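# Arrange four wooden cubes in a row by size

## Task

Place the four wooden cubes on the table in a single straight line, ordered from largest to smallest, with each cube's face flush against its neighbour's face; when finished, the robot must not be in contact with any cube.

## Robot and tools

Robot: two arms, left_arm (base near y = +0.275 m) carrying a left hand and right_arm (base near y = -0.321 m) carrying a right hand. Each hand has five fingers driven by six motors. A camera stand sits behind the arms. Cameras: cam_high, cam_low, cam_left_wrist, cam_right_wrist.

Frame: the scene frame has its origin at table-top height, midway between the arms. +x points out over the table, +y toward left_arm, +z up. Reported positions are in metres and orientations are wxyz quaternions, both in this frame. Readings can be off by a few centimetres. Arms often rest 1 to 3 cm (sometimes 5 cm) short of the command, usually lower, without touching anything.

Hand point: a spot 0.05 m in front of the palm, which the pose refers to. Its +z runs along the straight fingers, +y out of the palm, and +x across the palm. On the right hand +x points away from the thumb; on the left hand it points toward it. Straight fingers reach about 0.06 to 0.07 m past the point, 0.06 m behind it along -y. A wrist bracket on the little-finger side can strike objects. With the thumb turned in front of the palm, the hand can grasp items about 0.035 to 0.065 m thick.

The 28-number row: every action row carries both arms, each value in [-1, 1], in this order:
- left_arm dx, dy, dz, rx, ry, rz
- left hand: little, ring, middle, index, thumb_bend, thumb_turn, force_limit, speed
- the same 14 numbers for right_arm and its hand

Pose numbers are offsets, not poses. They count from the arm's Hand target at the start of the action or move, along the scene axes, and the rotation turns about that target's position. 1.0 equals 0.6 m for dx/dy/dz and 180 degrees for the rotation vector rx, ry, rz. Sending the same offset again moves the arm further. All zeros re-requests the current Hand target. Orientation commands are clipped to within 40 degrees of the measured orientation.

Finger values are absolute targets: -1 is open or straight and +1 is closed. For thumb_turn, -1 puts the thumb beside the palm and +1 puts it opposite the fingers. force_limit maps -1..+1 to about 0..10 N at the fingertip (0..15 N for the two thumb motors). speed rises linearly up to full speed at +0.48. For a soft grip, close at speed -0.94 or below. Nothing means "unchanged": to keep a hand as it is, resend the last eight hand numbers you commanded for it. If you have commanded none yet, send its hand_measured plus its hand_force_limit and hand_speed.

execute_actions(actions, cameras): actions is a list of actions. Each action is a list of up to 15 rows at 1/30 s per step; the last row is held to fill 15 steps. Every row in an action counts from the same start pose. An empty actions list returns images. cameras is a list of names, ["all"], or [].

move(target, speed, blend, blocking, cameras): the hand points travel in straight lines toward target. target is one 28-number row or a list of up to 15 rows, all offsets from the same starting Hand targets. speed is the path top speed in m/s (0.002 to 4.3, default 0.25), either one value or one per target. blend is a corner radius in m (0 means stop at each target). blocking=false returns early while the motion continues. Moves do not avoid obstacles, and faster moves hit harder. Steer clear of paths passing near an arm's own base.

wait(seconds 0 to 10): lets time pass. stop(): brakes a running move. zoom_image(camera, region [x0, y0, x1, y1] in pixels, at most 504 by 504): a closer view of the newest image. show_instructions(): shows the reference pages. finished_scene(scene): ends the current scene; pass the scene number printed at the end of results. This cannot be reversed.

Results: for each arm, end_effector_position and end_effector_quat_wxyz, the Hand target (the base for your next offsets), joint positions, velocities and torques. For each hand: hand_measured, hand_stopped_by (moving, target, force, stalled, fault) and hand_load_n (positive when the finger is pushed open; a lost grip shows as a load near 0). These three lists follow the six-motor order above. A move adds a "move:" line with the outcome: done, off_target, moving, held or fault. limits=paced means the pose was clipped; limits=held means steps were withheld. done does not tell you whether the arm is touching something. MOTOR HOT warns of overheating. At 100 °C the arm goes limp for 30 to 60 s.

To end a push against something, command the target back past the hand point. To tighten a grip, raise force_limit and also send a more closed target.

Avoid:
- dropping cubes or releasing them while they move
- fast impacts or hard presses on the table or cubes
- any contact between the two hands or arms
- letting a cube fall or leaving one off the table
- excessive finger force
- holding loads or straining outstretched arms long enough to overheat

Loose objects may occasionally get nudged, so check the row before finishing and pull the hands clear of every cube.

Each tool is called after ">>>" as name([rows], argument=value, ...), one row to a line, values as JSON.

Reference images:

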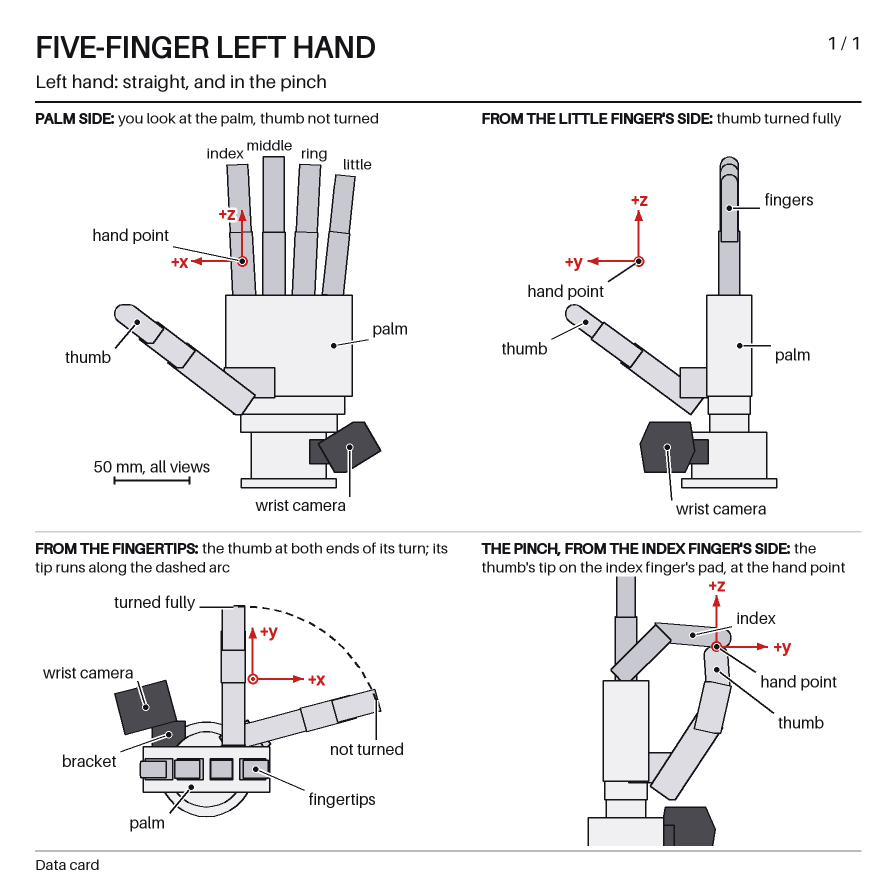

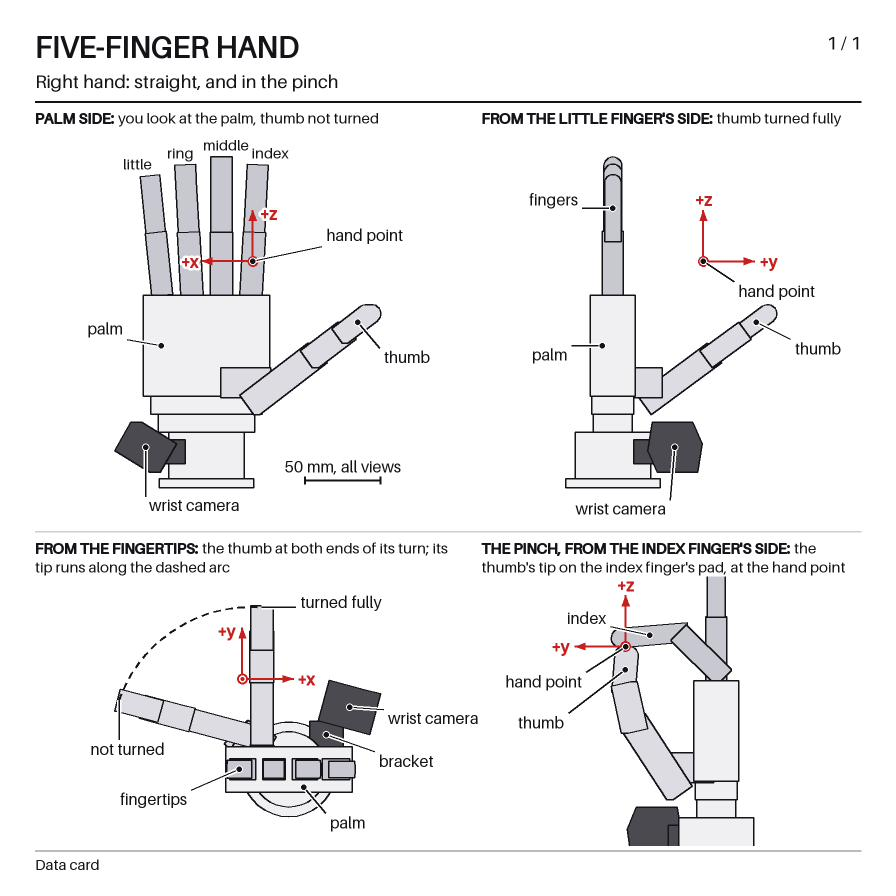

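## Session

>>> execute_actions(actions=[])

>>> zoom_image(camera="cam_high", region=[150, 50, 500, 330])

Scene clock: 0.00 s.
left_arm: end_effector_position=(+0.3035, +0.2776, +0.1505) hand_measured=(-1.000, -1.000, -1.000, -1.000, -1.000, -1.000) hand_load_n=(+0.0, +0.0, +0.0, +0.0, +0.0, +0.0) hand_stopped_by=(target, target, target, target, target, target) hand_force_limit=0.00 hand_speed=-0.80 end_effector_quat_wxyz=(+0.002, +0.106, +0.971, +0.215) | right_arm: end_effector_position=(+0.3179, -0.3566, +0.2494) hand_measured=(-1.000, -1.000, -1.000, -1.000, -1.000, -1.000) hand_load_n=(+0.0, +0.0, +0.5, +0.0, +0.0, +0.0) hand_stopped_by=(target, target, target, target, target, target) hand_force_limit=0.00 hand_speed=-0.80 end_effector_quat_wxyz=(-0.088, +0.940, -0.280, +0.174)
Joint positions: left_arm=[-0.479 1.289 0.899 -1.327 -0.41 1.321] | right_arm=[-0.04 0.963 0.996 -1.221 -0.088 -1.031]
Joint velocities: within noise
Joint torques (N m): no reading
Heat: left arm: hottest shoulder 39 °C; right arm: hottest elbow 44 °C.
Hand target: left_arm +0.3087, +0.2751, +0.1536; +0.007, +0.105, +0.971, +0.213 | right_arm +0.3263, -0.3570, +0.2635; -0.092, +0.937, -0.278, +0.192
camera_calibration:
cam_left_wrist: T_world_to_cam=[[-0.481512, -0.791553, -0.376284, 0.422343], [-0.797163, 0.217109, 0.563378, 0.105735], [-0.364249, 0.571233, -0.735537, 0.178602], [0, 0, 0, 1]] pos_world=[0.352707, 0.209327, 0.230721]
cam_right_wrist: T_world_to_cam=[[-0.339105, -0.928217, -0.153039, -0.188457], [-0.940389, 0.329961, 0.0824326, 0.41257], [-0.0260184, 0.17187, -0.984776, 0.431612], [0, 0, 0, 1]] pos_world=[0.335299, -0.385242, 0.36219]

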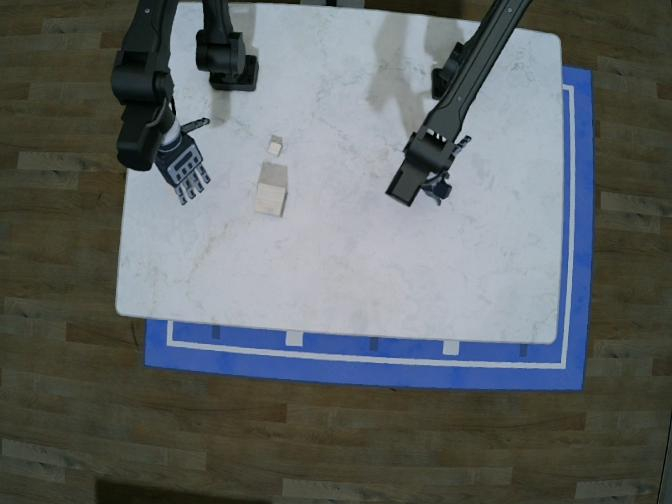

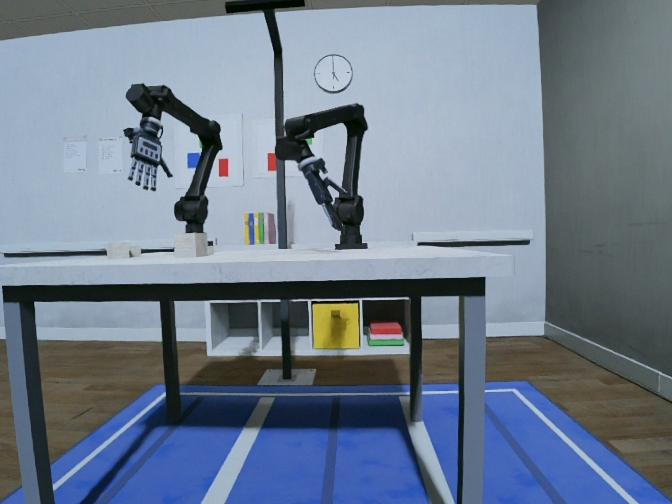

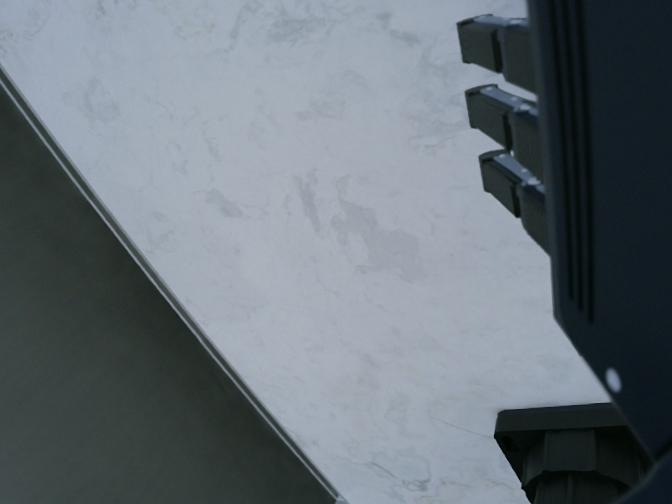

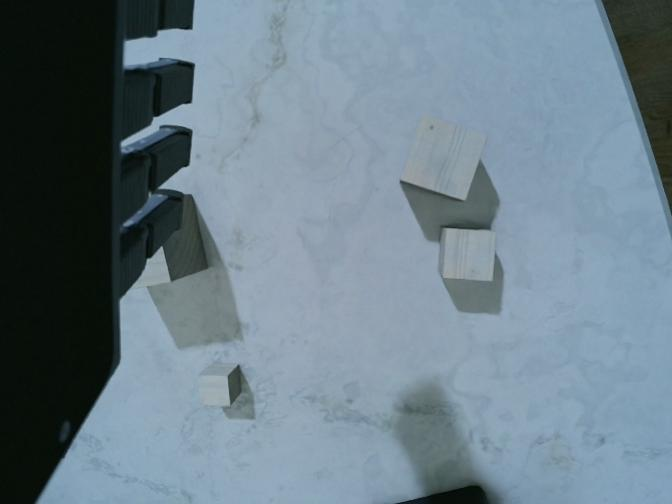

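Scaled by 1.440.

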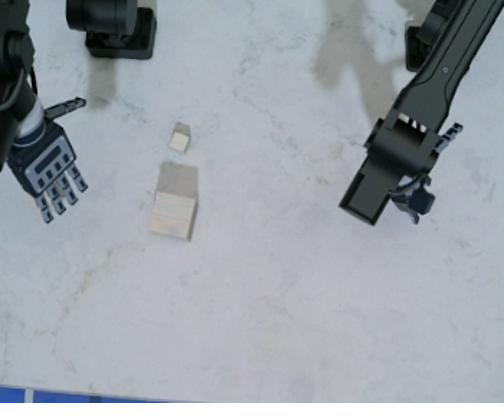

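>>> move([
  [0,0,0,0,0,0,-1,-1,-1,-1,-1,-1,0,-0.8,-0.1312,0.25,-0.1,-0.0597,0.1246,0.1803,-1,-1,-1,-1,-1,-1,0,-0.8],
  [0,0,0,0,0,0,-1,-1,-1,-1,-1,-1,0,-0.8,-0.1312,0.25,-0.2958,-0.0597,0.1246,0.1803,-1,-1,-1,-1,-1,-1,0,-0.8],
], speed=[0.25,0.12], cameras=["cam_high","cam_right_wrist"])

Scene clock: 58.90 s.
left_arm: end_effector_position=(+0.3035, +0.2776, +0.1505) hand_measured=(-1.000, -1.000, -1.000, -1.000, -1.000, -1.000) hand_load_n=(+0.0, +0.0, +0.0, -0.5, +0.0, +0.0) hand_stopped_by=(target, target, target, target, target, target) hand_force_limit=0.00 hand_speed=-0.80 end_effector_quat_wxyz=(+0.002, +0.106, +0.971, +0.215) | right_arm: end_effector_position=(+0.2449, -0.2131, +0.0870) hand_measured=(-1.000, -1.000, -1.000, -1.000, -1.000, -1.000) hand_load_n=(+0.0, +0.0, +0.0, +0.0, +0.0, +0.0) hand_stopped_by=(target, target, target, target, target, target) hand_force_limit=0.00 hand_speed=-0.80 end_effector_quat_wxyz=(+0.004, +1.000, +0.003, -0.004)
Joint positions: left_arm=[-0.479 1.289 0.899 -1.327 -0.41 1.321] | right_arm=[0.618 1.254 0.745 -1.073 0.002 -0.975]
Joint torques (N m): left_arm=[0.44 -7.71 9.36 -0.36 -0.43 -0.06] | right_arm=[0.21 -4.78 7.99 0.44 0.02 0.23]
Heat: left arm: hottest shoulder 39 °C; right arm: hottest elbow 55 °C.
Hand target: left_arm +0.3087, +0.2751, +0.1536; +0.007, +0.105, +0.971, +0.213 | right_arm +0.2476, -0.2069, +0.0861; +0.000, +1.000, -0.001, +0.001
Off the commanded pose: left_arm 0.007 m, 1 deg | right_arm 0.007 m, 1 deg.
move: done
camera_calibration:
cam_right_wrist: T_world_to_cam=[[0.214771, -0.975134, 0.0546515, -0.26861], [-0.892241, -0.17314, 0.417047, 0.16183], [-0.397214, -0.138332, -0.90724, 0.263169], [0, 0, 0, 1]] pos_world=[0.306615, -0.197507, 0.185947]
Images, in order (width x height): cam_high 672x504, cam_right_wrist 672x504.

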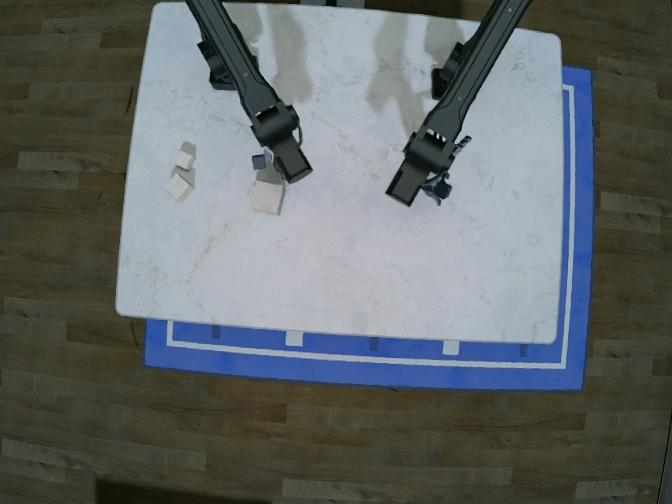

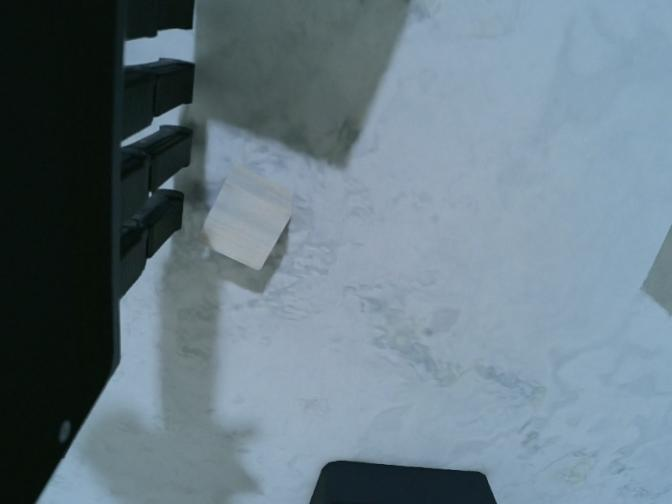

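>>> move(target=[0,0,0,0,0,0,-1,-1,-1,-1,-1,-1,0,-0.8,0.002,-0.2252,0,0,0,0,-1,-1,-1,-1,-1,-1,0,-0.8], speed=0.07, cameras=["cam_high","cam_right_wrist"])

>>> zoom_image(camera="cam_high", region=[150, 110, 310, 230])

Scene clock: 68.57 s.
left_arm: end_effector_position=(+0.3035, +0.2776, +0.1505) hand_measured=(-1.000, -1.000, -1.000, -1.000, -1.000, -1.000) hand_load_n=(+0.0, +0.0, +0.0, +0.0, +0.0, +0.0) hand_stopped_by=(target, target, target, target, target, target) hand_force_limit=0.00 hand_speed=-0.80 end_effector_quat_wxyz=(+0.002, +0.106, +0.971, +0.215) | right_arm: end_effector_position=(+0.2476, -0.3395, +0.0811) hand_measured=(-1.000, -1.000, -1.000, -1.000, -1.000, -1.000) hand_load_n=(+0.0, +0.0, +0.0, +0.0, +0.0, +0.0) hand_stopped_by=(target, target, target, target, target, target) hand_force_limit=0.00 hand_speed=-0.80 end_effector_quat_wxyz=(+0.002, +1.000, -0.004, -0.004)
Joint positions: left_arm=[-0.479 1.289 0.899 -1.327 -0.41 1.321] | right_arm=[0.185 1.126 0.63 -1.083 0.002 -1.395]
Joint torques (N m): left_arm=[0.32 -7.71 9.26 -0.36 -0.42 -0.07] | right_arm=[-1.61 -5.48 7.79 -0.39 0.03 -0.02]
Heat: left arm: hottest shoulder 39 °C; right arm: hottest elbow 53 °C.
Hand target: left_arm +0.3087, +0.2751, +0.1536; +0.007, +0.105, +0.971, +0.213 | right_arm +0.2488, -0.3421, +0.0861; +0.000, +1.000, +0.000, +0.000
Off the commanded pose: left_arm 0.007 m, 1 deg | right_arm 0.006 m, 1 deg.
move: done
camera_calibration:
cam_right_wrist: T_world_to_cam=[[0.201683, -0.978156, 0.050342, -0.389522], [-0.894686, -0.16307, 0.415868, 0.148976], [-0.398574, -0.128914, -0.908031, 0.245025], [0, 0, 0, 1]] pos_world=[0.309507, -0.325132, 0.180145]
Images, in order (width x height): cam_high 672x504, cam_right_wrist 672x504.

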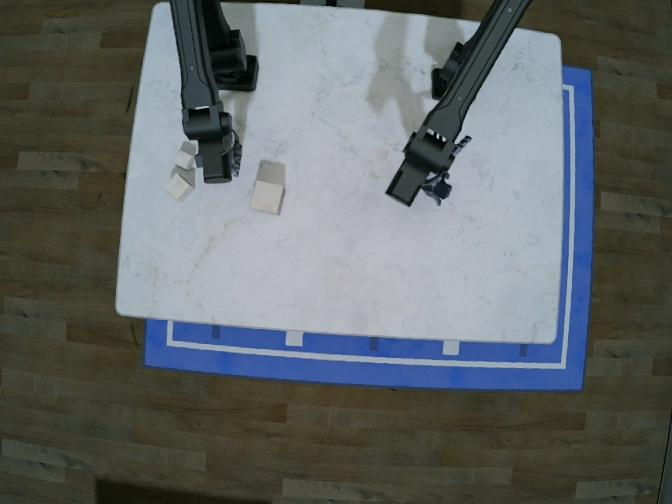

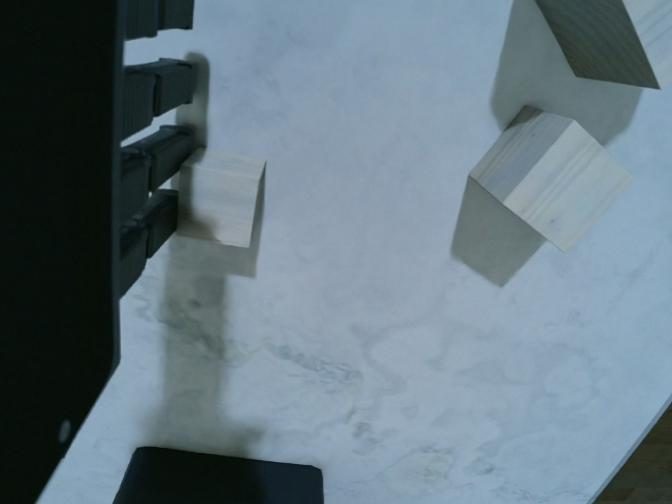

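Scaled by 3.150.

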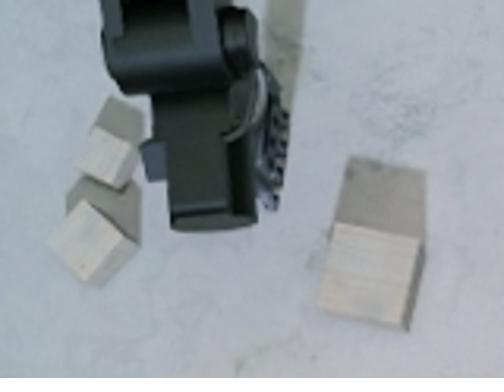

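>>> move([
  [0,0,0,0,0,0,-1,-1,-1,-1,-1,-1,0,-0.8,0,0.05,0,0,0,0,-1,-1,-1,-1,-1,-1,0,-0.8],
  [0,0,0,0,0,0,-1,-1,-1,-1,-1,-1,0,-0.8,0,0.04,0.2,0,0,0,-1,-1,-1,-1,-1,-1,0,-0.8],
  [0,0,0,0,0,0,-1,-1,-1,-1,-1,-1,0,-0.8,0.035,0.0,0.2,0,0,-0.5,-1,-1,-1,-1,-1,-1,0,-0.8],
  [0,0,0,0,0,0,-1,-1,-1,-1,-1,-1,0,-0.8,0.092,-0.0915,0.2,0,0,-0.999,-1,-1,-1,-1,-1,-1,0,-0.8],
], speed=[0.08,0.15,0.6,0.6], blend=[0,0,0.02,0], cameras=["cam_high","cam_right_wrist"])

>>> zoom_image(camera="cam_right_wrist", region=[180, 0, 580, 340])

Scene clock: 90.27 s.
left_arm: end_effector_position=(+0.3035, +0.2776, +0.1505) hand_measured=(-1.000, -1.000, -1.000, -1.000, -1.000, -1.000) hand_load_n=(+0.0, +0.0, +0.0, +0.0, +0.0, +0.0) hand_stopped_by=(target, target, target, target, target, target) hand_force_limit=0.00 hand_speed=-0.80 end_effector_quat_wxyz=(+0.002, +0.106, +0.971, +0.215) | right_arm: end_effector_position=(+0.3045, -0.3993, +0.1996) hand_measured=(-1.000, -1.000, -1.000, -1.000, -1.000, -1.000) hand_load_n=(+0.0, +0.0, +0.0, +0.0, +0.0, +0.0) hand_stopped_by=(target, target, target, target, target, target) hand_force_limit=0.00 hand_speed=-0.80 end_effector_quat_wxyz=(-0.004, -0.006, +1.000, +0.003)
Joint positions: left_arm=[-0.479 1.289 0.899 -1.327 -0.41 1.321] | right_arm=[-0.497 1.092 0.936 -1.425 -0.002 1.046]
Joint torques (N m): left_arm=[0.26 -7.82 9.28 -0.31 -0.42 -0.06] | right_arm=[-0.5 -6.07 8.94 -0.58 0.11 0.24]
Heat: left arm: hottest shoulder 39 °C; right arm: hottest elbow 52 °C.
Hand target: left_arm +0.3087, +0.2751, +0.1536; +0.007, +0.105, +0.971, +0.213 | right_arm +0.3039, -0.3971, +0.2061; +0.000, -0.001, +1.000, +0.000
Off the commanded pose: left_arm 0.007 m, 1 deg | right_arm 0.007 m, 1 deg.
move: done
camera_calibration:
cam_right_wrist: T_world_to_cam=[[-0.219226, 0.974022, 0.0567498, 0.440993], [0.897636, 0.178556, 0.402949, -0.265968], [0.382348, 0.139277, -0.913461, 0.238017], [0, 0, 0, 1]] pos_world=[0.244414, -0.415197, 0.299565]
Images, in order (width x height): cam_high 672x504, cam_right_wrist 672x504.

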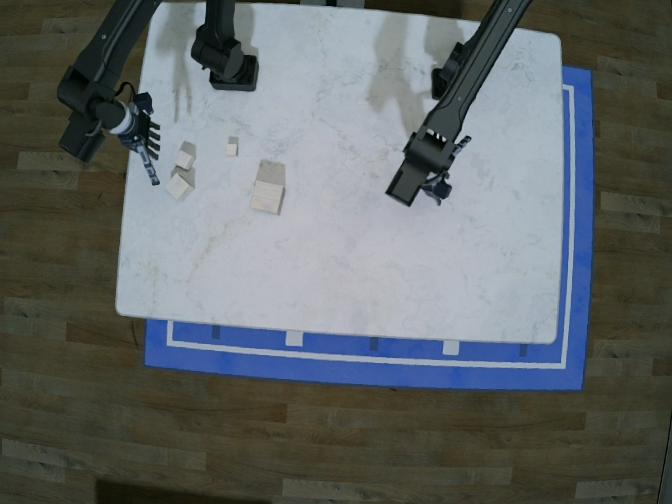

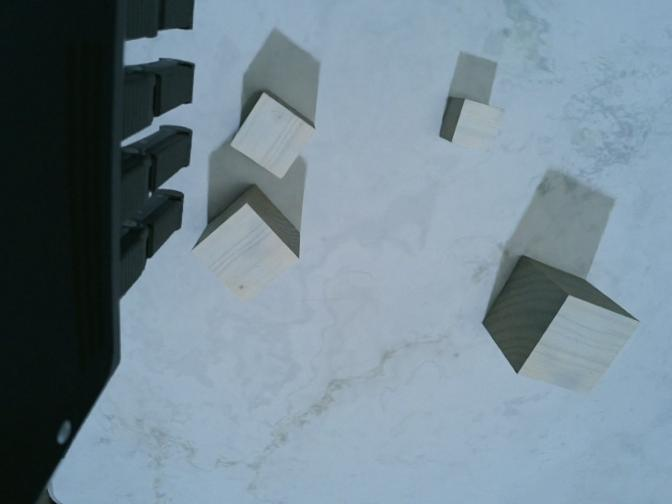

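Scaled by 1.260.

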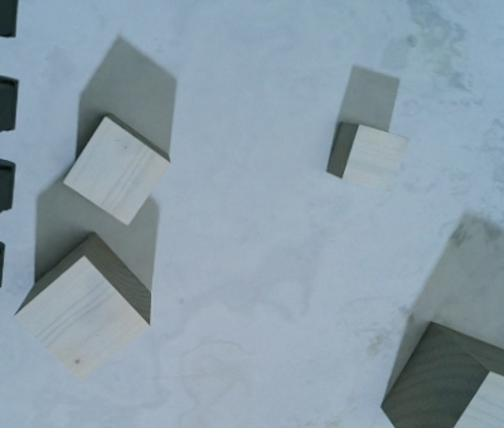

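>>> move([
  [0,0,0,0,0,0,-1,-1,-1,-1,-1,-1,0,-0.8,-0.0065,-0.0132,0,0,0,0,-1,-1,-1,-1,-1,-1,0,-0.8],
  [0,0,0,0,0,0,-1,-1,-1,-1,-1,-1,0,-0.8,-0.0065,-0.0132,-0.2,0,0,0,-1,-1,-1,-1,-1,-1,0,-0.8],
  [0,0,0,0,0,0,-1,-1,-1,-1,-1,-1,0,-0.8,-0.0065,0.2227,-0.2,0,0,0,-1,-1,-1,-1,-1,-1,0,-0.8],
], speed=[0.1,0.12,0.07], cameras=["cam_right_wrist"])

Scene clock: 112.20 s.
left_arm: end_effector_position=(+0.3035, +0.2776, +0.1505) hand_measured=(-1.000, -1.000, -1.000, -1.000, -1.000, -1.000) hand_load_n=(+0.0, +0.0, +0.0, +0.0, +0.0, +0.0) hand_stopped_by=(target, target, target, target, target, target) hand_force_limit=0.00 hand_speed=-0.80 end_effector_quat_wxyz=(+0.002, +0.106, +0.971, +0.215) | right_arm: end_effector_position=(+0.2990, -0.2654, +0.0807) hand_measured=(-1.000, -1.000, -1.000, -1.000, -1.000, -1.000) hand_load_n=(+0.0, +0.0, +0.0, +0.0, +0.0, +0.0) hand_stopped_by=(target, target, target, target, target, target) hand_force_limit=0.00 hand_speed=-0.80 end_effector_quat_wxyz=(-0.005, -0.004, +1.000, +0.001)
Joint positions: left_arm=[-0.479 1.289 0.899 -1.327 -0.41 1.321] | right_arm=[-0.003 1.083 0.602 -1.099 -0.002 1.544]
Joint torques (N m): left_arm=[0.79 -7.77 9.4 -0.49 -0.44 -0.1] | right_arm=[-0.38 -5.13 8.03 -0.75 0.07 0.17]
Heat: left arm: hottest shoulder 39 °C; right arm: hottest elbow 51 °C.
Hand target: left_arm +0.3087, +0.2751, +0.1536; +0.007, +0.105, +0.971, +0.213 | right_arm +0.3000, -0.2634, +0.0860; -0.001, -0.001, +1.000, +0.000
Off the commanded pose: left_arm 0.007 m, 1 deg | right_arm 0.006 m, 1 deg.
move: done
camera_calibration:
cam_right_wrist: T_world_to_cam=[[-0.2162, 0.9749, 0.053166, 0.315603], [0.898927, 0.17751, 0.400526, -0.237496], [0.381035, 0.134386, -0.914742, 0.112076], [0, 0, 0, 1]] pos_world=[0.23902, -0.280585, 0.180865]
Images, in order (width x height): cam_right_wrist 672x504.

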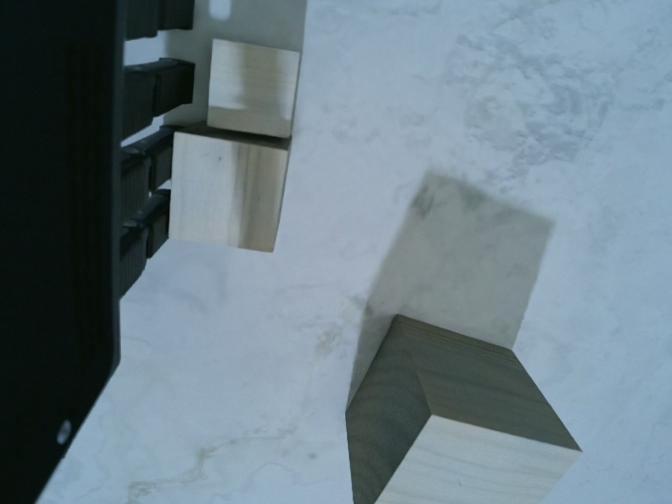

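>>> move(target=[0,0,0,0,0,0,-1,-1,-1,-1,-1,-1,0,-0.8,0,0.006,0,0,0,0,-1,-1,-1,-1,-1,-1,0,-0.8], speed=0.03)

Scene clock: 123.50 s.
left_arm: end_effector_position=(+0.3035, +0.2776, +0.1505) hand_measured=(-1.000, -1.000, -1.000, -1.000, -1.000, -1.000) hand_load_n=(+0.0, +0.0, +0.0, +0.5, +0.0, +0.0) hand_stopped_by=(target, target, target, target, target, target) hand_force_limit=0.00 hand_speed=-0.80 end_effector_quat_wxyz=(+0.002, +0.106, +0.971, +0.215) | right_arm: end_effector_position=(+0.2991, -0.2619, +0.0807) hand_measured=(-1.000, -1.000, -1.000, -1.000, -1.000, -1.000) hand_load_n=(+0.0, +0.0, +0.0, +0.0, +0.0, +0.0) hand_stopped_by=(target, target, target, target, target, target) hand_force_limit=0.00 hand_speed=-0.80 end_effector_quat_wxyz=(-0.005, -0.004, +1.000, +0.001)
Joint positions: left_arm=[-0.479 1.289 0.899 -1.327 -0.41 1.321] | right_arm=[0.012 1.083 0.602 -1.099 -0.002 1.558]
Joint torques (N m): left_arm=[0.44 -7.94 9.4 -0.39 -0.4 -0.1] | right_arm=[-0.15 -5.3 8.23 -0.49 0.11 0.3]
Heat: left arm: hottest shoulder 39 °C; right arm: hottest elbow 50 °C.
Hand target: left_arm +0.3087, +0.2751, +0.1536; +0.007, +0.105, +0.971, +0.213 | right_arm +0.3000, -0.2597, +0.0860; -0.001, -0.001, +1.000, +0.000
Off the commanded pose: left_arm 0.007 m, 1 deg | right_arm 0.006 m, 1 deg.
move: done

>>> move([
  [0,0,0,0,0,0,-1,-1,-1,-1,-1,-1,0,-0.8,0,-0.05,0,0,0,0,-1,-1,-1,-1,-1,-1,0,-0.8],
  [0,0,0,0,0,0,-1,-1,-1,-1,-1,-1,0,-0.8,0,-0.06,0.1567,0,0,0,-1,-1,-1,-1,-1,-1,0,-0.8],
  [0,0,0,0,0,0,-1,-1,-1,-1,-1,-1,0,-0.8,0.1533,-0.2522,0.1567,0,0,0,-1,-1,-1,-1,-1,-1,0,-0.8],
  [0,0,0,0,0,0,-1,-1,-1,-1,-1,-1,0,-0.8,0.1533,-0.2522,0,0,0,0,-1,-1,-1,-1,-1,-1,0,-0.8],
], speed=[0.08,0.15,0.25,0.12], cameras=["cam_right_wrist"])

>>> move(target=[0,0,0,0,0,0,-1,-1,-1,-1,-1,-1,0,-0.8,0,0.2395,0,0,0,0,-1,-1,-1,-1,-1,-1,0,-0.8], speed=0.07, cameras=["cam_right_wrist"])

Scene clock: 136.87 s.
left_arm: end_effector_position=(+0.3035, +0.2776, +0.1505) hand_measured=(-1.000, -1.000, -1.000, -1.000, -1.000, -1.000) hand_load_n=(+0.0, +0.0, +0.0, +0.0, +0.0, +0.0) hand_stopped_by=(target, target, target, target, target, target) hand_force_limit=0.00 hand_speed=-0.80 end_effector_quat_wxyz=(+0.002, +0.106, +0.971, +0.215) | right_arm: end_effector_position=(+0.3873, -0.4067, +0.0855) hand_measured=(-1.000, -1.000, -1.000, -1.000, -1.000, -1.000) hand_load_n=(+0.0, +0.0, +0.0, +0.0, +0.0, +0.0) hand_stopped_by=(target, target, target, target, target, target) hand_force_limit=0.00 hand_speed=-0.80 end_effector_quat_wxyz=(-0.008, +0.003, +1.000, +0.002)
Joint positions: left_arm=[-0.479 1.289 0.899 -1.327 -0.41 1.321] | right_arm=[-0.398 1.419 0.897 -1.066 0.002 1.163]
Joint torques (N m): left_arm=[0.38 -8.18 9.44 -0.5 -0.45 -0.1] | right_arm=[-0.56 -6.77 8.02 0.55 0.01 -0.12]
Heat: left arm: hottest elbow 40 °C; right arm: hottest elbow 50 °C.
Hand target: left_arm +0.3087, +0.2751, +0.1536; +0.007, +0.105, +0.971, +0.213 | right_arm +0.3919, -0.4111, +0.0860; -0.001, -0.001, +1.000, +0.000
Off the commanded pose: left_arm 0.007 m, 1 deg | right_arm 0.006 m, 1 deg.
move: done
camera_calibration:
cam_right_wrist: T_world_to_cam=[[-0.201045, 0.977989, 0.0558369, 0.467412], [0.904013, 0.16328, 0.395096, -0.30095], [0.377283, 0.129909, -0.916941, 0.101498], [0, 0, 0, 1]] pos_world=[0.327741, -0.42117, 0.185873]
Images, in order (width x height): cam_right_wrist 672x504.

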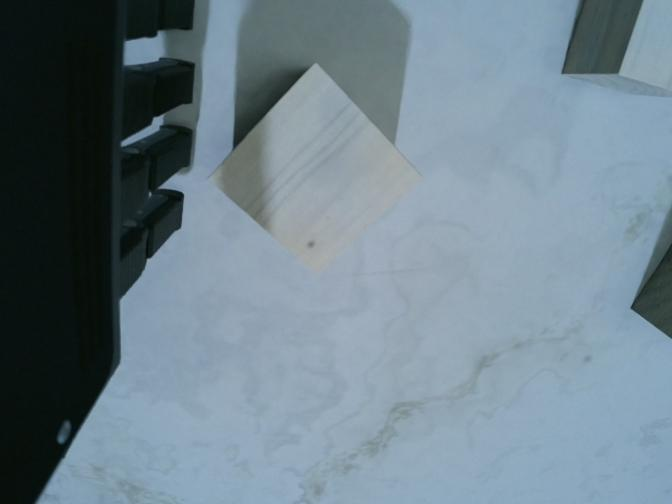

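Scene clock: 139.70 s.
left_arm: end_effector_position=(+0.3035, +0.2776, +0.1505) hand_measured=(-1.000, -1.000, -1.000, -1.000, -1.000, -1.000) hand_load_n=(+0.0, +0.0, +0.0, +0.0, +0.0, +0.0) hand_stopped_by=(target, target, target, target, target, target) hand_force_limit=0.00 hand_speed=-0.80 end_effector_quat_wxyz=(+0.002, +0.106, +0.971, +0.215) | right_arm: end_effector_position=(+0.3845, -0.2703, +0.0777) hand_measured=(-1.000, -1.000, -1.000, -1.000, -1.000, -1.000) hand_load_n=(+0.0, +0.0, +0.5, +0.0, +0.0, +0.0) hand_stopped_by=(target, target, target, target, target, target) hand_force_limit=0.00 hand_speed=-0.80 end_effector_quat_wxyz=(-0.018, -0.005, +1.000, +0.001)
Joint positions: left_arm=[-0.479 1.289 0.899 -1.327 -0.41 1.321] | right_arm=[-0.012 1.36 0.817 -1.064 -0.001 1.533]
Joint torques (N m): left_arm=[-0.21 -7.77 9.21 -0.21 -0.45 -0.06] | right_arm=[-0.21 -8.18 7.65 0.51 0.05 0.24]
Heat: left arm: hottest elbow 40 °C; right arm: hottest elbow 50 °C.
Hand target: left_arm +0.3087, +0.2751, +0.1536; +0.007, +0.105, +0.971, +0.213 | right_arm +0.3919, -0.2674, +0.0861; +0.000, -0.001, +1.000, +0.000
Off the commanded pose: left_arm 0.007 m, 1 deg | right_arm 0.012 m, 2 deg.
move: off_target (right_arm)
camera_calibration:
cam_right_wrist: T_world_to_cam=[[-0.215463, 0.974739, 0.0588161, 0.338341], [0.909324, 0.178319, 0.375943, -0.314079], [0.355958, 0.134485, -0.924774, 0.0877188], [0, 0, 0, 1]] pos_world=[0.327276, -0.285585, 0.179296]
Images, in order (width x height): cam_right_wrist 672x504.

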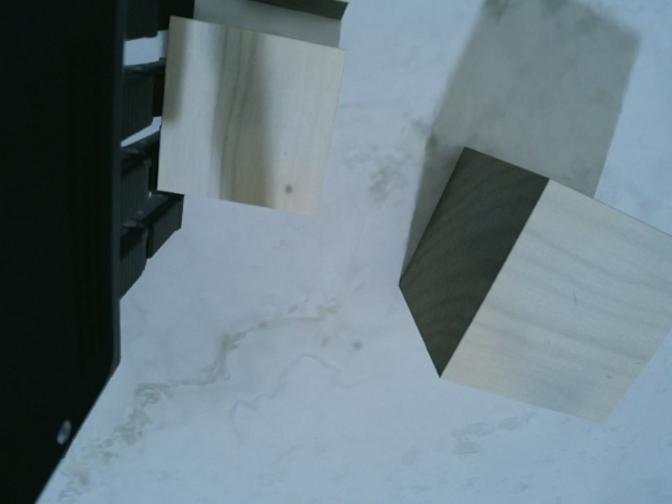

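>>> move([
  [0,0,0,0,0,0,-1,-1,-1,-1,-1,-1,0,-0.8,0,-0.05,0,0,0,0,-1,-1,-1,-1,-1,-1,0,-0.8],
  [0,0,0,0,0,0,-1,-1,-1,-1,-1,-1,0,-0.8,0,-0.06,0.22,0,0,0,-1,-1,-1,-1,-1,-1,0,-0.8],
  [0,0,0,0,0,0,-1,-1,-1,-1,-1,-1,0,-0.8,-0.095,0.012,0.22,0,0,0.5,-1,-1,-1,-1,-1,-1,0,-0.8],
], speed=[0.08,0.15,0.6], cameras=["cam_high","cam_right_wrist"])

>>> zoom_image(camera="cam_right_wrist", region=[130, 130, 430, 330])

Scene clock: 159.07 s.
left_arm: end_effector_position=(+0.3035, +0.2776, +0.1505) hand_measured=(-1.000, -1.000, -1.000, -1.000, -1.000, -1.000) hand_load_n=(+0.0, +0.0, +0.0, +0.0, +0.0, +0.0) hand_stopped_by=(target, target, target, target, target, target) hand_force_limit=0.00 hand_speed=-0.80 end_effector_quat_wxyz=(+0.002, +0.106, +0.971, +0.215) | right_arm: end_effector_position=(+0.3187, -0.2630, +0.2051) hand_measured=(-1.000, -1.000, -1.000, -1.000, -1.000, -1.000) hand_load_n=(+0.5, +0.0, +0.0, +0.0, +0.0, +0.0) hand_stopped_by=(target, target, target, target, target, target) hand_force_limit=0.00 hand_speed=-0.80 end_effector_quat_wxyz=(+0.016, +0.699, -0.715, -0.011)
Joint positions: left_arm=[-0.479 1.289 0.899 -1.327 -0.41 1.321] | right_arm=[0.094 1.3 1.111 -1.421 0.003 0.1]
Joint torques (N m): left_arm=[0.26 -7.3 9.48 -0.38 -0.39 -0.08] | right_arm=[-0.73 -5.6 12.83 -0.34 0.03 -0.05]
Heat: left arm: hottest elbow 40 °C; right arm: hottest elbow 51 °C.
Hand target: left_arm +0.3087, +0.2751, +0.1536; +0.007, +0.105, +0.971, +0.213 | right_arm +0.3350, -0.2602, +0.2181; +0.000, +0.708, -0.706, +0.000
Off the commanded pose: left_arm 0.007 m, 1 deg | right_arm 0.021 m, 3 deg.
move: off_target (right_arm)
camera_calibration:
cam_right_wrist: T_world_to_cam=[[-0.978562, -0.186629, 0.0870985, 0.241482], [-0.135791, 0.902621, 0.408455, 0.213451], [-0.154847, 0.387872, -0.908613, 0.454205], [0, 0, 0, 1]] pos_world=[0.335622, -0.323771, 0.304479]
Images, in order (width x height): cam_high 672x504, cam_right_wrist 672x504.

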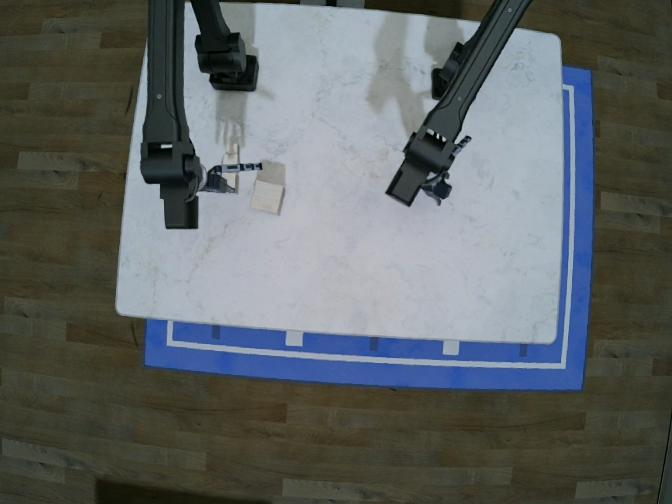

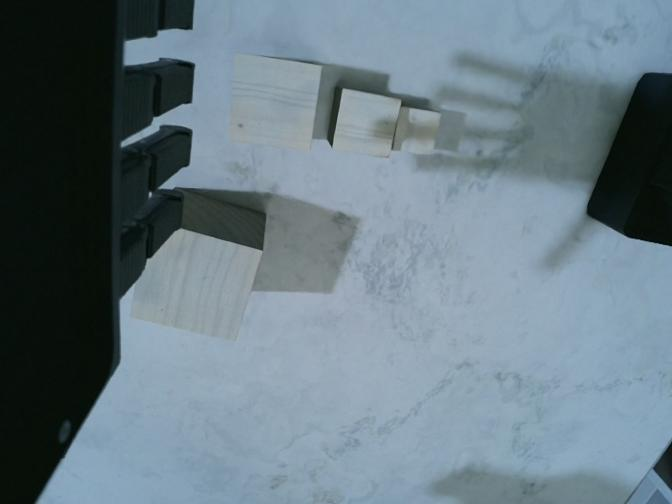

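Scaled by 1.680.

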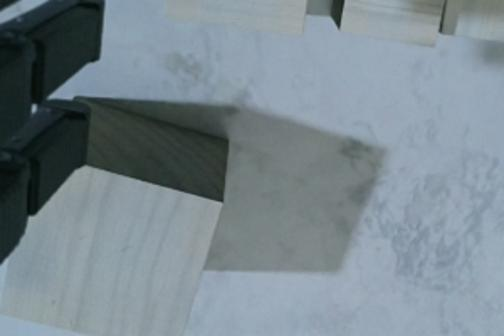

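>>> zoom_image(camera="cam_right_wrist", region=[220, 30, 460, 180])

Scaled by 2.100.

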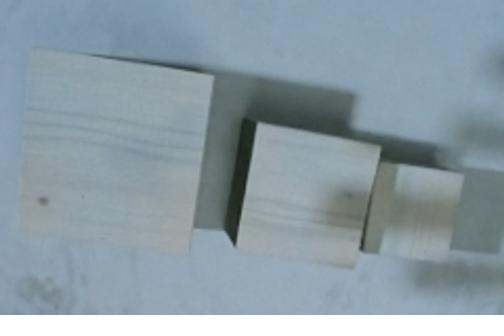

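>>> move([
  [0,0,0,0,0,0,-1,-1,-1,-1,-1,-1,0,-0.8,0,0,-0.2202,0,0,0,-1,-1,-1,-1,-1,-1,0,-0.8],
  [0,0,0,0,0,0,-1,-1,-1,-1,-1,-1,0,-0.8,-0.09,0,-0.2202,0,0,0,-1,-1,-1,-1,-1,-1,0,-0.8],
], speed=[0.12,0.05], cameras=["cam_right_wrist"])

>>> zoom_image(camera="cam_right_wrist", region=[110, 20, 470, 290])

Scene clock: 197.57 s.
left_arm: end_effector_position=(+0.3035, +0.2776, +0.1505) hand_measured=(-1.000, -1.000, -1.000, -1.000, -1.000, -1.000) hand_load_n=(+0.0, +0.0, +0.0, +0.0, +0.0, +0.0) hand_stopped_by=(target, target, target, target, target, target) hand_force_limit=0.00 hand_speed=-0.80 end_effector_quat_wxyz=(+0.002, +0.106, +0.971, +0.215) | right_arm: end_effector_position=(+0.2771, -0.2636, +0.0811) hand_measured=(-1.000, -1.000, -1.000, -1.000, -1.000, -1.000) hand_load_n=(+0.0, +0.0, +0.0, +0.0, +0.0, +0.0) hand_stopped_by=(target, target, target, target, target, target) hand_force_limit=0.00 hand_speed=-0.80 end_effector_quat_wxyz=(+0.012, +0.703, -0.711, -0.008)
Joint positions: left_arm=[-0.479 1.289 0.899 -1.327 -0.41 1.321] | right_arm=[0.104 1.307 0.771 -1.063 0.002 0.099]
Joint torques (N m): left_arm=[-0.32 -7.12 9.36 -0.43 -0.38 -0.12] | right_arm=[0.44 -7.82 7.39 -0.02 0.02 0.07]
Heat: left arm: hottest elbow 40 °C; right arm: hottest elbow 52 °C.
Hand target: left_arm +0.3087, +0.2751, +0.1536; +0.007, +0.105, +0.971, +0.213 | right_arm +0.2810, -0.2601, +0.0860; +0.000, +0.708, -0.706, +0.000
Off the commanded pose: left_arm 0.007 m, 1 deg | right_arm 0.007 m, 2 deg.
move: done
camera_calibration:
cam_right_wrist: T_world_to_cam=[[-0.977229, -0.197907, 0.0765212, 0.209038], [-0.150353, 0.90033, 0.408412, 0.262413], [-0.149722, 0.387607, -0.909585, 0.333823], [0, 0, 0, 1]] pos_world=[0.293714, -0.32428, 0.180472]
Images, in order (width x height): cam_right_wrist 672x504.

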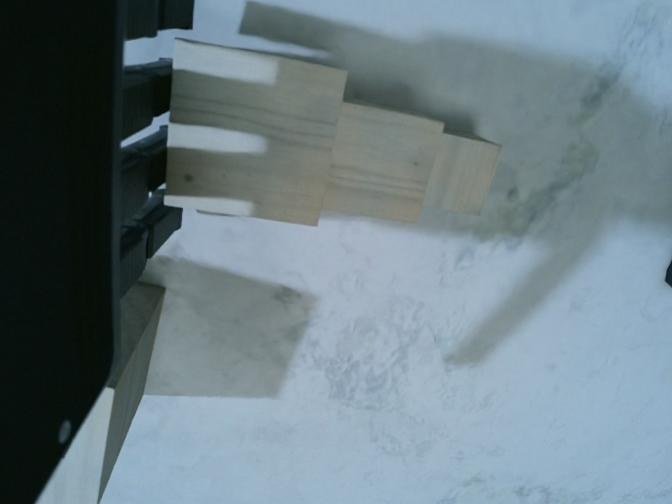

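Scaled by 1.400.

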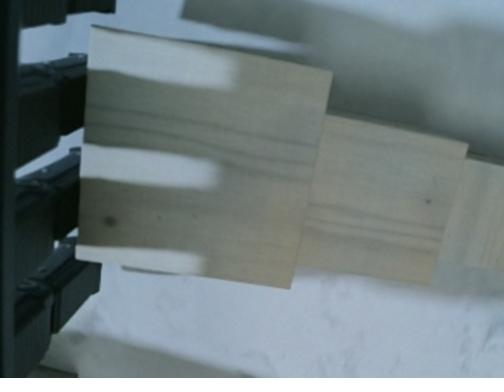

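>>> move([
  [0,0,0,0,0,0,-1,-1,-1,-1,-1,-1,0,-0.8,0.04,0,0,0,0,0,-1,-1,-1,-1,-1,-1,0,-0.8],
  [0,0,0,0,0,0,-1,-1,-1,-1,-1,-1,0,-0.8,0.05,0,0.2,0,0,0,-1,-1,-1,-1,-1,-1,0,-0.8],
  [0,0,0,0,0,0,-1,-1,-1,-1,-1,-1,0,-0.8,0.075,-0.06,0.2,0,0,-0.5,-1,-1,-1,-1,-1,-1,0,-0.8],
  [0,0,0,0,0,0,-1,-1,-1,-1,-1,-1,0,-0.8,0.075,-0.06,0,0,0,-0.5,-1,-1,-1,-1,-1,-1,0,-0.8],
], speed=[0.06,0.15,0.5,0.12], cameras=["cam_right_wrist"])

>>> zoom_image(camera="cam_right_wrist", region=[110, 0, 470, 270])

Scene clock: 240.57 s.
left_arm: end_effector_position=(+0.3035, +0.2776, +0.1505) hand_measured=(-1.000, -1.000, -1.000, -1.000, -1.000, -1.000) hand_load_n=(+0.0, +0.0, +0.0, +0.0, +0.0, +0.0) hand_stopped_by=(target, target, target, target, target, target) hand_force_limit=0.00 hand_speed=-0.80 end_effector_quat_wxyz=(+0.002, +0.106, +0.971, +0.215) | right_arm: end_effector_position=(+0.3192, -0.2974, +0.0859) hand_measured=(-1.000, -1.000, -1.000, -1.000, -1.000, -1.000) hand_load_n=(-0.5, +0.0, +0.0, +0.0, +0.0, +0.0) hand_stopped_by=(target, target, target, target, target, target) hand_force_limit=0.00 hand_speed=-0.80 end_effector_quat_wxyz=(-0.006, -0.004, +1.000, +0.002)
Joint positions: left_arm=[-0.479 1.289 0.899 -1.327 -0.41 1.321] | right_arm=[-0.123 1.149 0.662 -1.097 -0.002 1.423]
Joint torques (N m): left_arm=[0.5 -7.18 9.42 -0.25 -0.4 -0.1] | right_arm=[-0.32 -3.43 8.08 0.12 0.1 0.23]
Heat: left arm: hottest elbow 40 °C; right arm: hottest elbow 52 °C.
Hand target: left_arm +0.3087, +0.2751, +0.1536; +0.007, +0.105, +0.971, +0.213 | right_arm +0.3259, -0.2962, +0.0860; +0.000, -0.001, +1.000, +0.000
Off the commanded pose: left_arm 0.007 m, 1 deg | right_arm 0.007 m, 1 deg.
move: done
camera_calibration:
cam_right_wrist: T_world_to_cam=[[-0.216112, 0.97481, 0.0551495, 0.350712], [0.899827, 0.176929, 0.398758, -0.252292], [0.378955, 0.135801, -0.915397, 0.114493], [0, 0, 0, 1]] pos_world=[0.259424, -0.312788, 0.186068]
Images, in order (width x height): cam_right_wrist 672x504.

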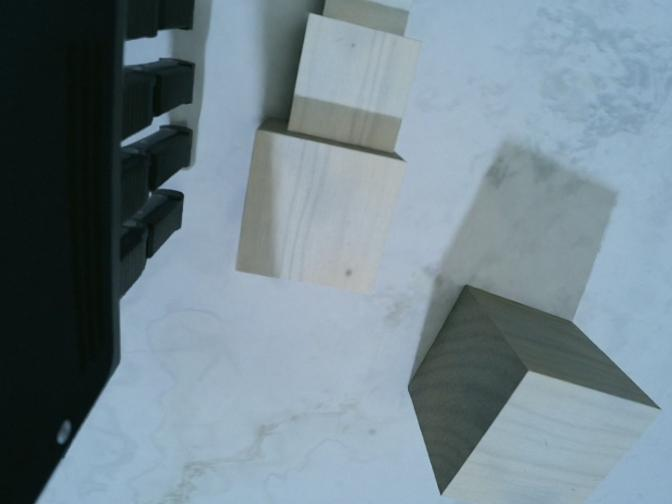

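Scaled by 1.400.

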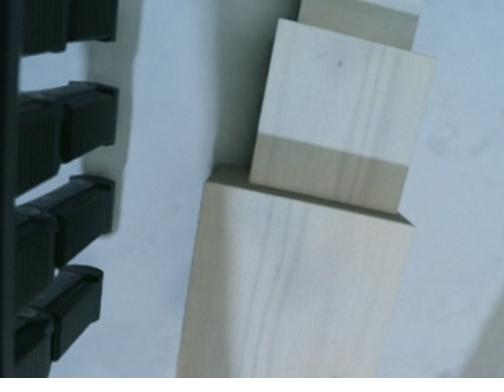

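>>> move(target=[0,0,0,0,0,0,-1,-1,-1,-1,-1,-1,0,-0.8,0,0.0495,0,0,0,0,-1,-1,-1,-1,-1,-1,0,-0.8], speed=0.04, cameras=["cam_right_wrist"])

>>> zoom_image(camera="cam_right_wrist", region=[110, 0, 470, 270])

Scene clock: 256.13 s.
left_arm: end_effector_position=(+0.3035, +0.2776, +0.1505) hand_measured=(-1.000, -1.000, -1.000, -1.000, -1.000, -1.000) hand_load_n=(+0.0, +0.0, +0.5, +0.0, +0.0, +0.0) hand_stopped_by=(target, target, target, target, target, target) hand_force_limit=0.00 hand_speed=-0.80 end_effector_quat_wxyz=(+0.002, +0.106, +0.971, +0.215) | right_arm: end_effector_position=(+0.3199, -0.2686, +0.0843) hand_measured=(-1.000, -1.000, -1.000, -1.000, -1.000, -1.000) hand_load_n=(+0.5, +0.0, +0.0, +0.0, +0.0, +0.0) hand_stopped_by=(target, target, target, target, target, target) hand_force_limit=0.00 hand_speed=-0.80 end_effector_quat_wxyz=(-0.008, -0.004, +1.000, +0.001)
Joint positions: left_arm=[-0.479 1.289 0.899 -1.327 -0.41 1.321] | right_arm=[-0.013 1.149 0.658 -1.096 -0.002 1.532]
Joint torques (N m): left_arm=[-0.26 -7.65 9.4 -0.46 -0.4 -0.08] | right_arm=[0.26 -4.42 8.02 0.35 0.13 0.22]
Heat: left arm: hottest elbow 40 °C; right arm: hottest elbow 50 °C.
Hand target: left_arm +0.3087, +0.2751, +0.1536; +0.007, +0.105, +0.971, +0.213 | right_arm +0.3259, -0.2665, +0.0859; +0.000, -0.001, +1.000, +0.000
Off the commanded pose: left_arm 0.007 m, 1 deg | right_arm 0.007 m, 1 deg.
move: done
camera_calibration:
cam_right_wrist: T_world_to_cam=[[-0.216252, 0.974815, 0.0545124, 0.323004], [0.90144, 0.177905, 0.394658, -0.257272], [0.37502, 0.134485, -0.91721, 0.109948], [0, 0, 0, 1]] pos_world=[0.260533, -0.283885, 0.184772]
Images, in order (width x height): cam_right_wrist 672x504.

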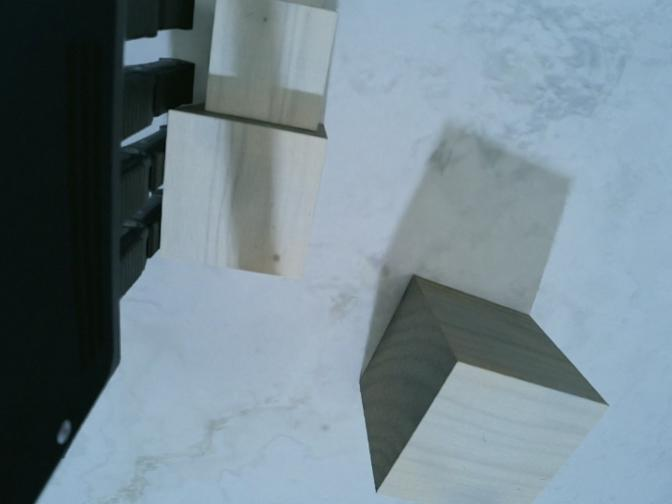

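Scaled by 1.400.

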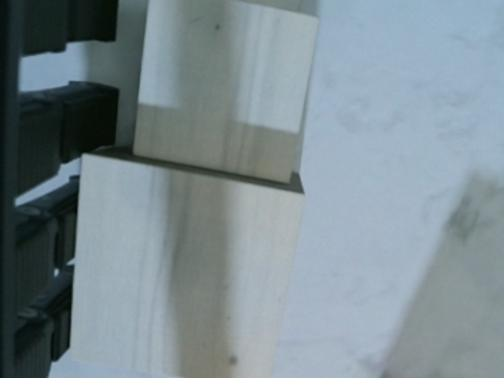

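>>> move(target=[0,0,0,0,0,0,-1,-1,-1,-1,-1,-1,0,-0.8,0,0.0048,0,0,0,0,-1,-1,-1,-1,-1,-1,0,-0.8], speed=0.03, cameras=["cam_right_wrist"])

>>> zoom_image(camera="cam_right_wrist", region=[150, 40, 350, 190])

Scene clock: 267.80 s.
left_arm: end_effector_position=(+0.3035, +0.2776, +0.1505) hand_measured=(-1.000, -1.000, -1.000, -1.000, -1.000, -1.000) hand_load_n=(+0.0, +0.0, +0.0, +0.0, +0.0, +0.0) hand_stopped_by=(target, target, target, target, target, target) hand_force_limit=0.00 hand_speed=-0.80 end_effector_quat_wxyz=(+0.002, +0.106, +0.971, +0.215) | right_arm: end_effector_position=(+0.3200, -0.2660, +0.0843) hand_measured=(-1.000, -1.000, -1.000, -1.000, -1.000, -1.000) hand_load_n=(+0.0, +0.0, +0.0, +0.0, +0.0, +0.0) hand_stopped_by=(target, target, target, target, target, target) hand_force_limit=0.00 hand_speed=-0.80 end_effector_quat_wxyz=(-0.008, -0.004, +1.000, +0.001)
Joint positions: left_arm=[-0.479 1.289 0.899 -1.327 -0.41 1.321] | right_arm=[-0.003 1.149 0.658 -1.096 -0.002 1.544]
Joint torques (N m): left_arm=[-0.32 -7.47 9.33 -0.38 -0.45 -0.09] | right_arm=[-0.32 -4.31 8.2 0.34 0.15 0.19]
Heat: left arm: hottest elbow 40 °C; right arm: hottest elbow 51 °C.
Hand target: left_arm +0.3087, +0.2751, +0.1536; +0.007, +0.105, +0.971, +0.213 | right_arm +0.3259, -0.2636, +0.0859; +0.000, -0.001, +1.000, +0.000
Off the commanded pose: left_arm 0.007 m, 1 deg | right_arm 0.007 m, 1 deg.
move: done
camera_calibration:
cam_right_wrist: T_world_to_cam=[[-0.215106, 0.975076, 0.054368, 0.320291], [0.901668, 0.17691, 0.394586, -0.258152], [0.375133, 0.133899, -0.917249, 0.109374], [0, 0, 0, 1]] pos_world=[0.260634, -0.281283, 0.184772]
Images, in order (width x height): cam_right_wrist 672x504.

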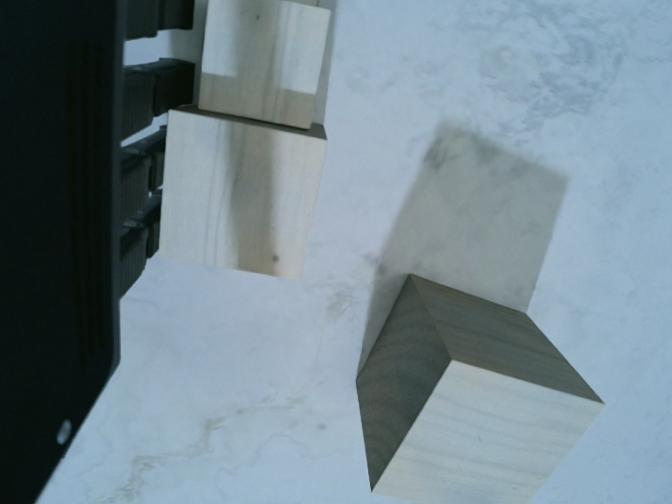

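Scaled by 2.520.

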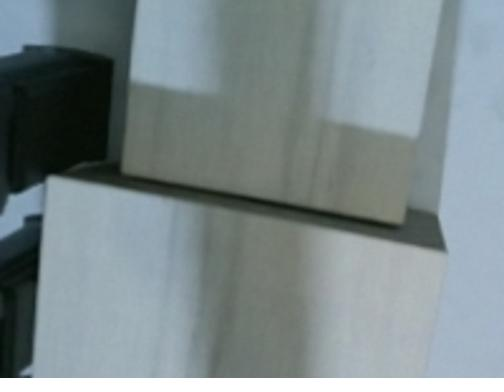

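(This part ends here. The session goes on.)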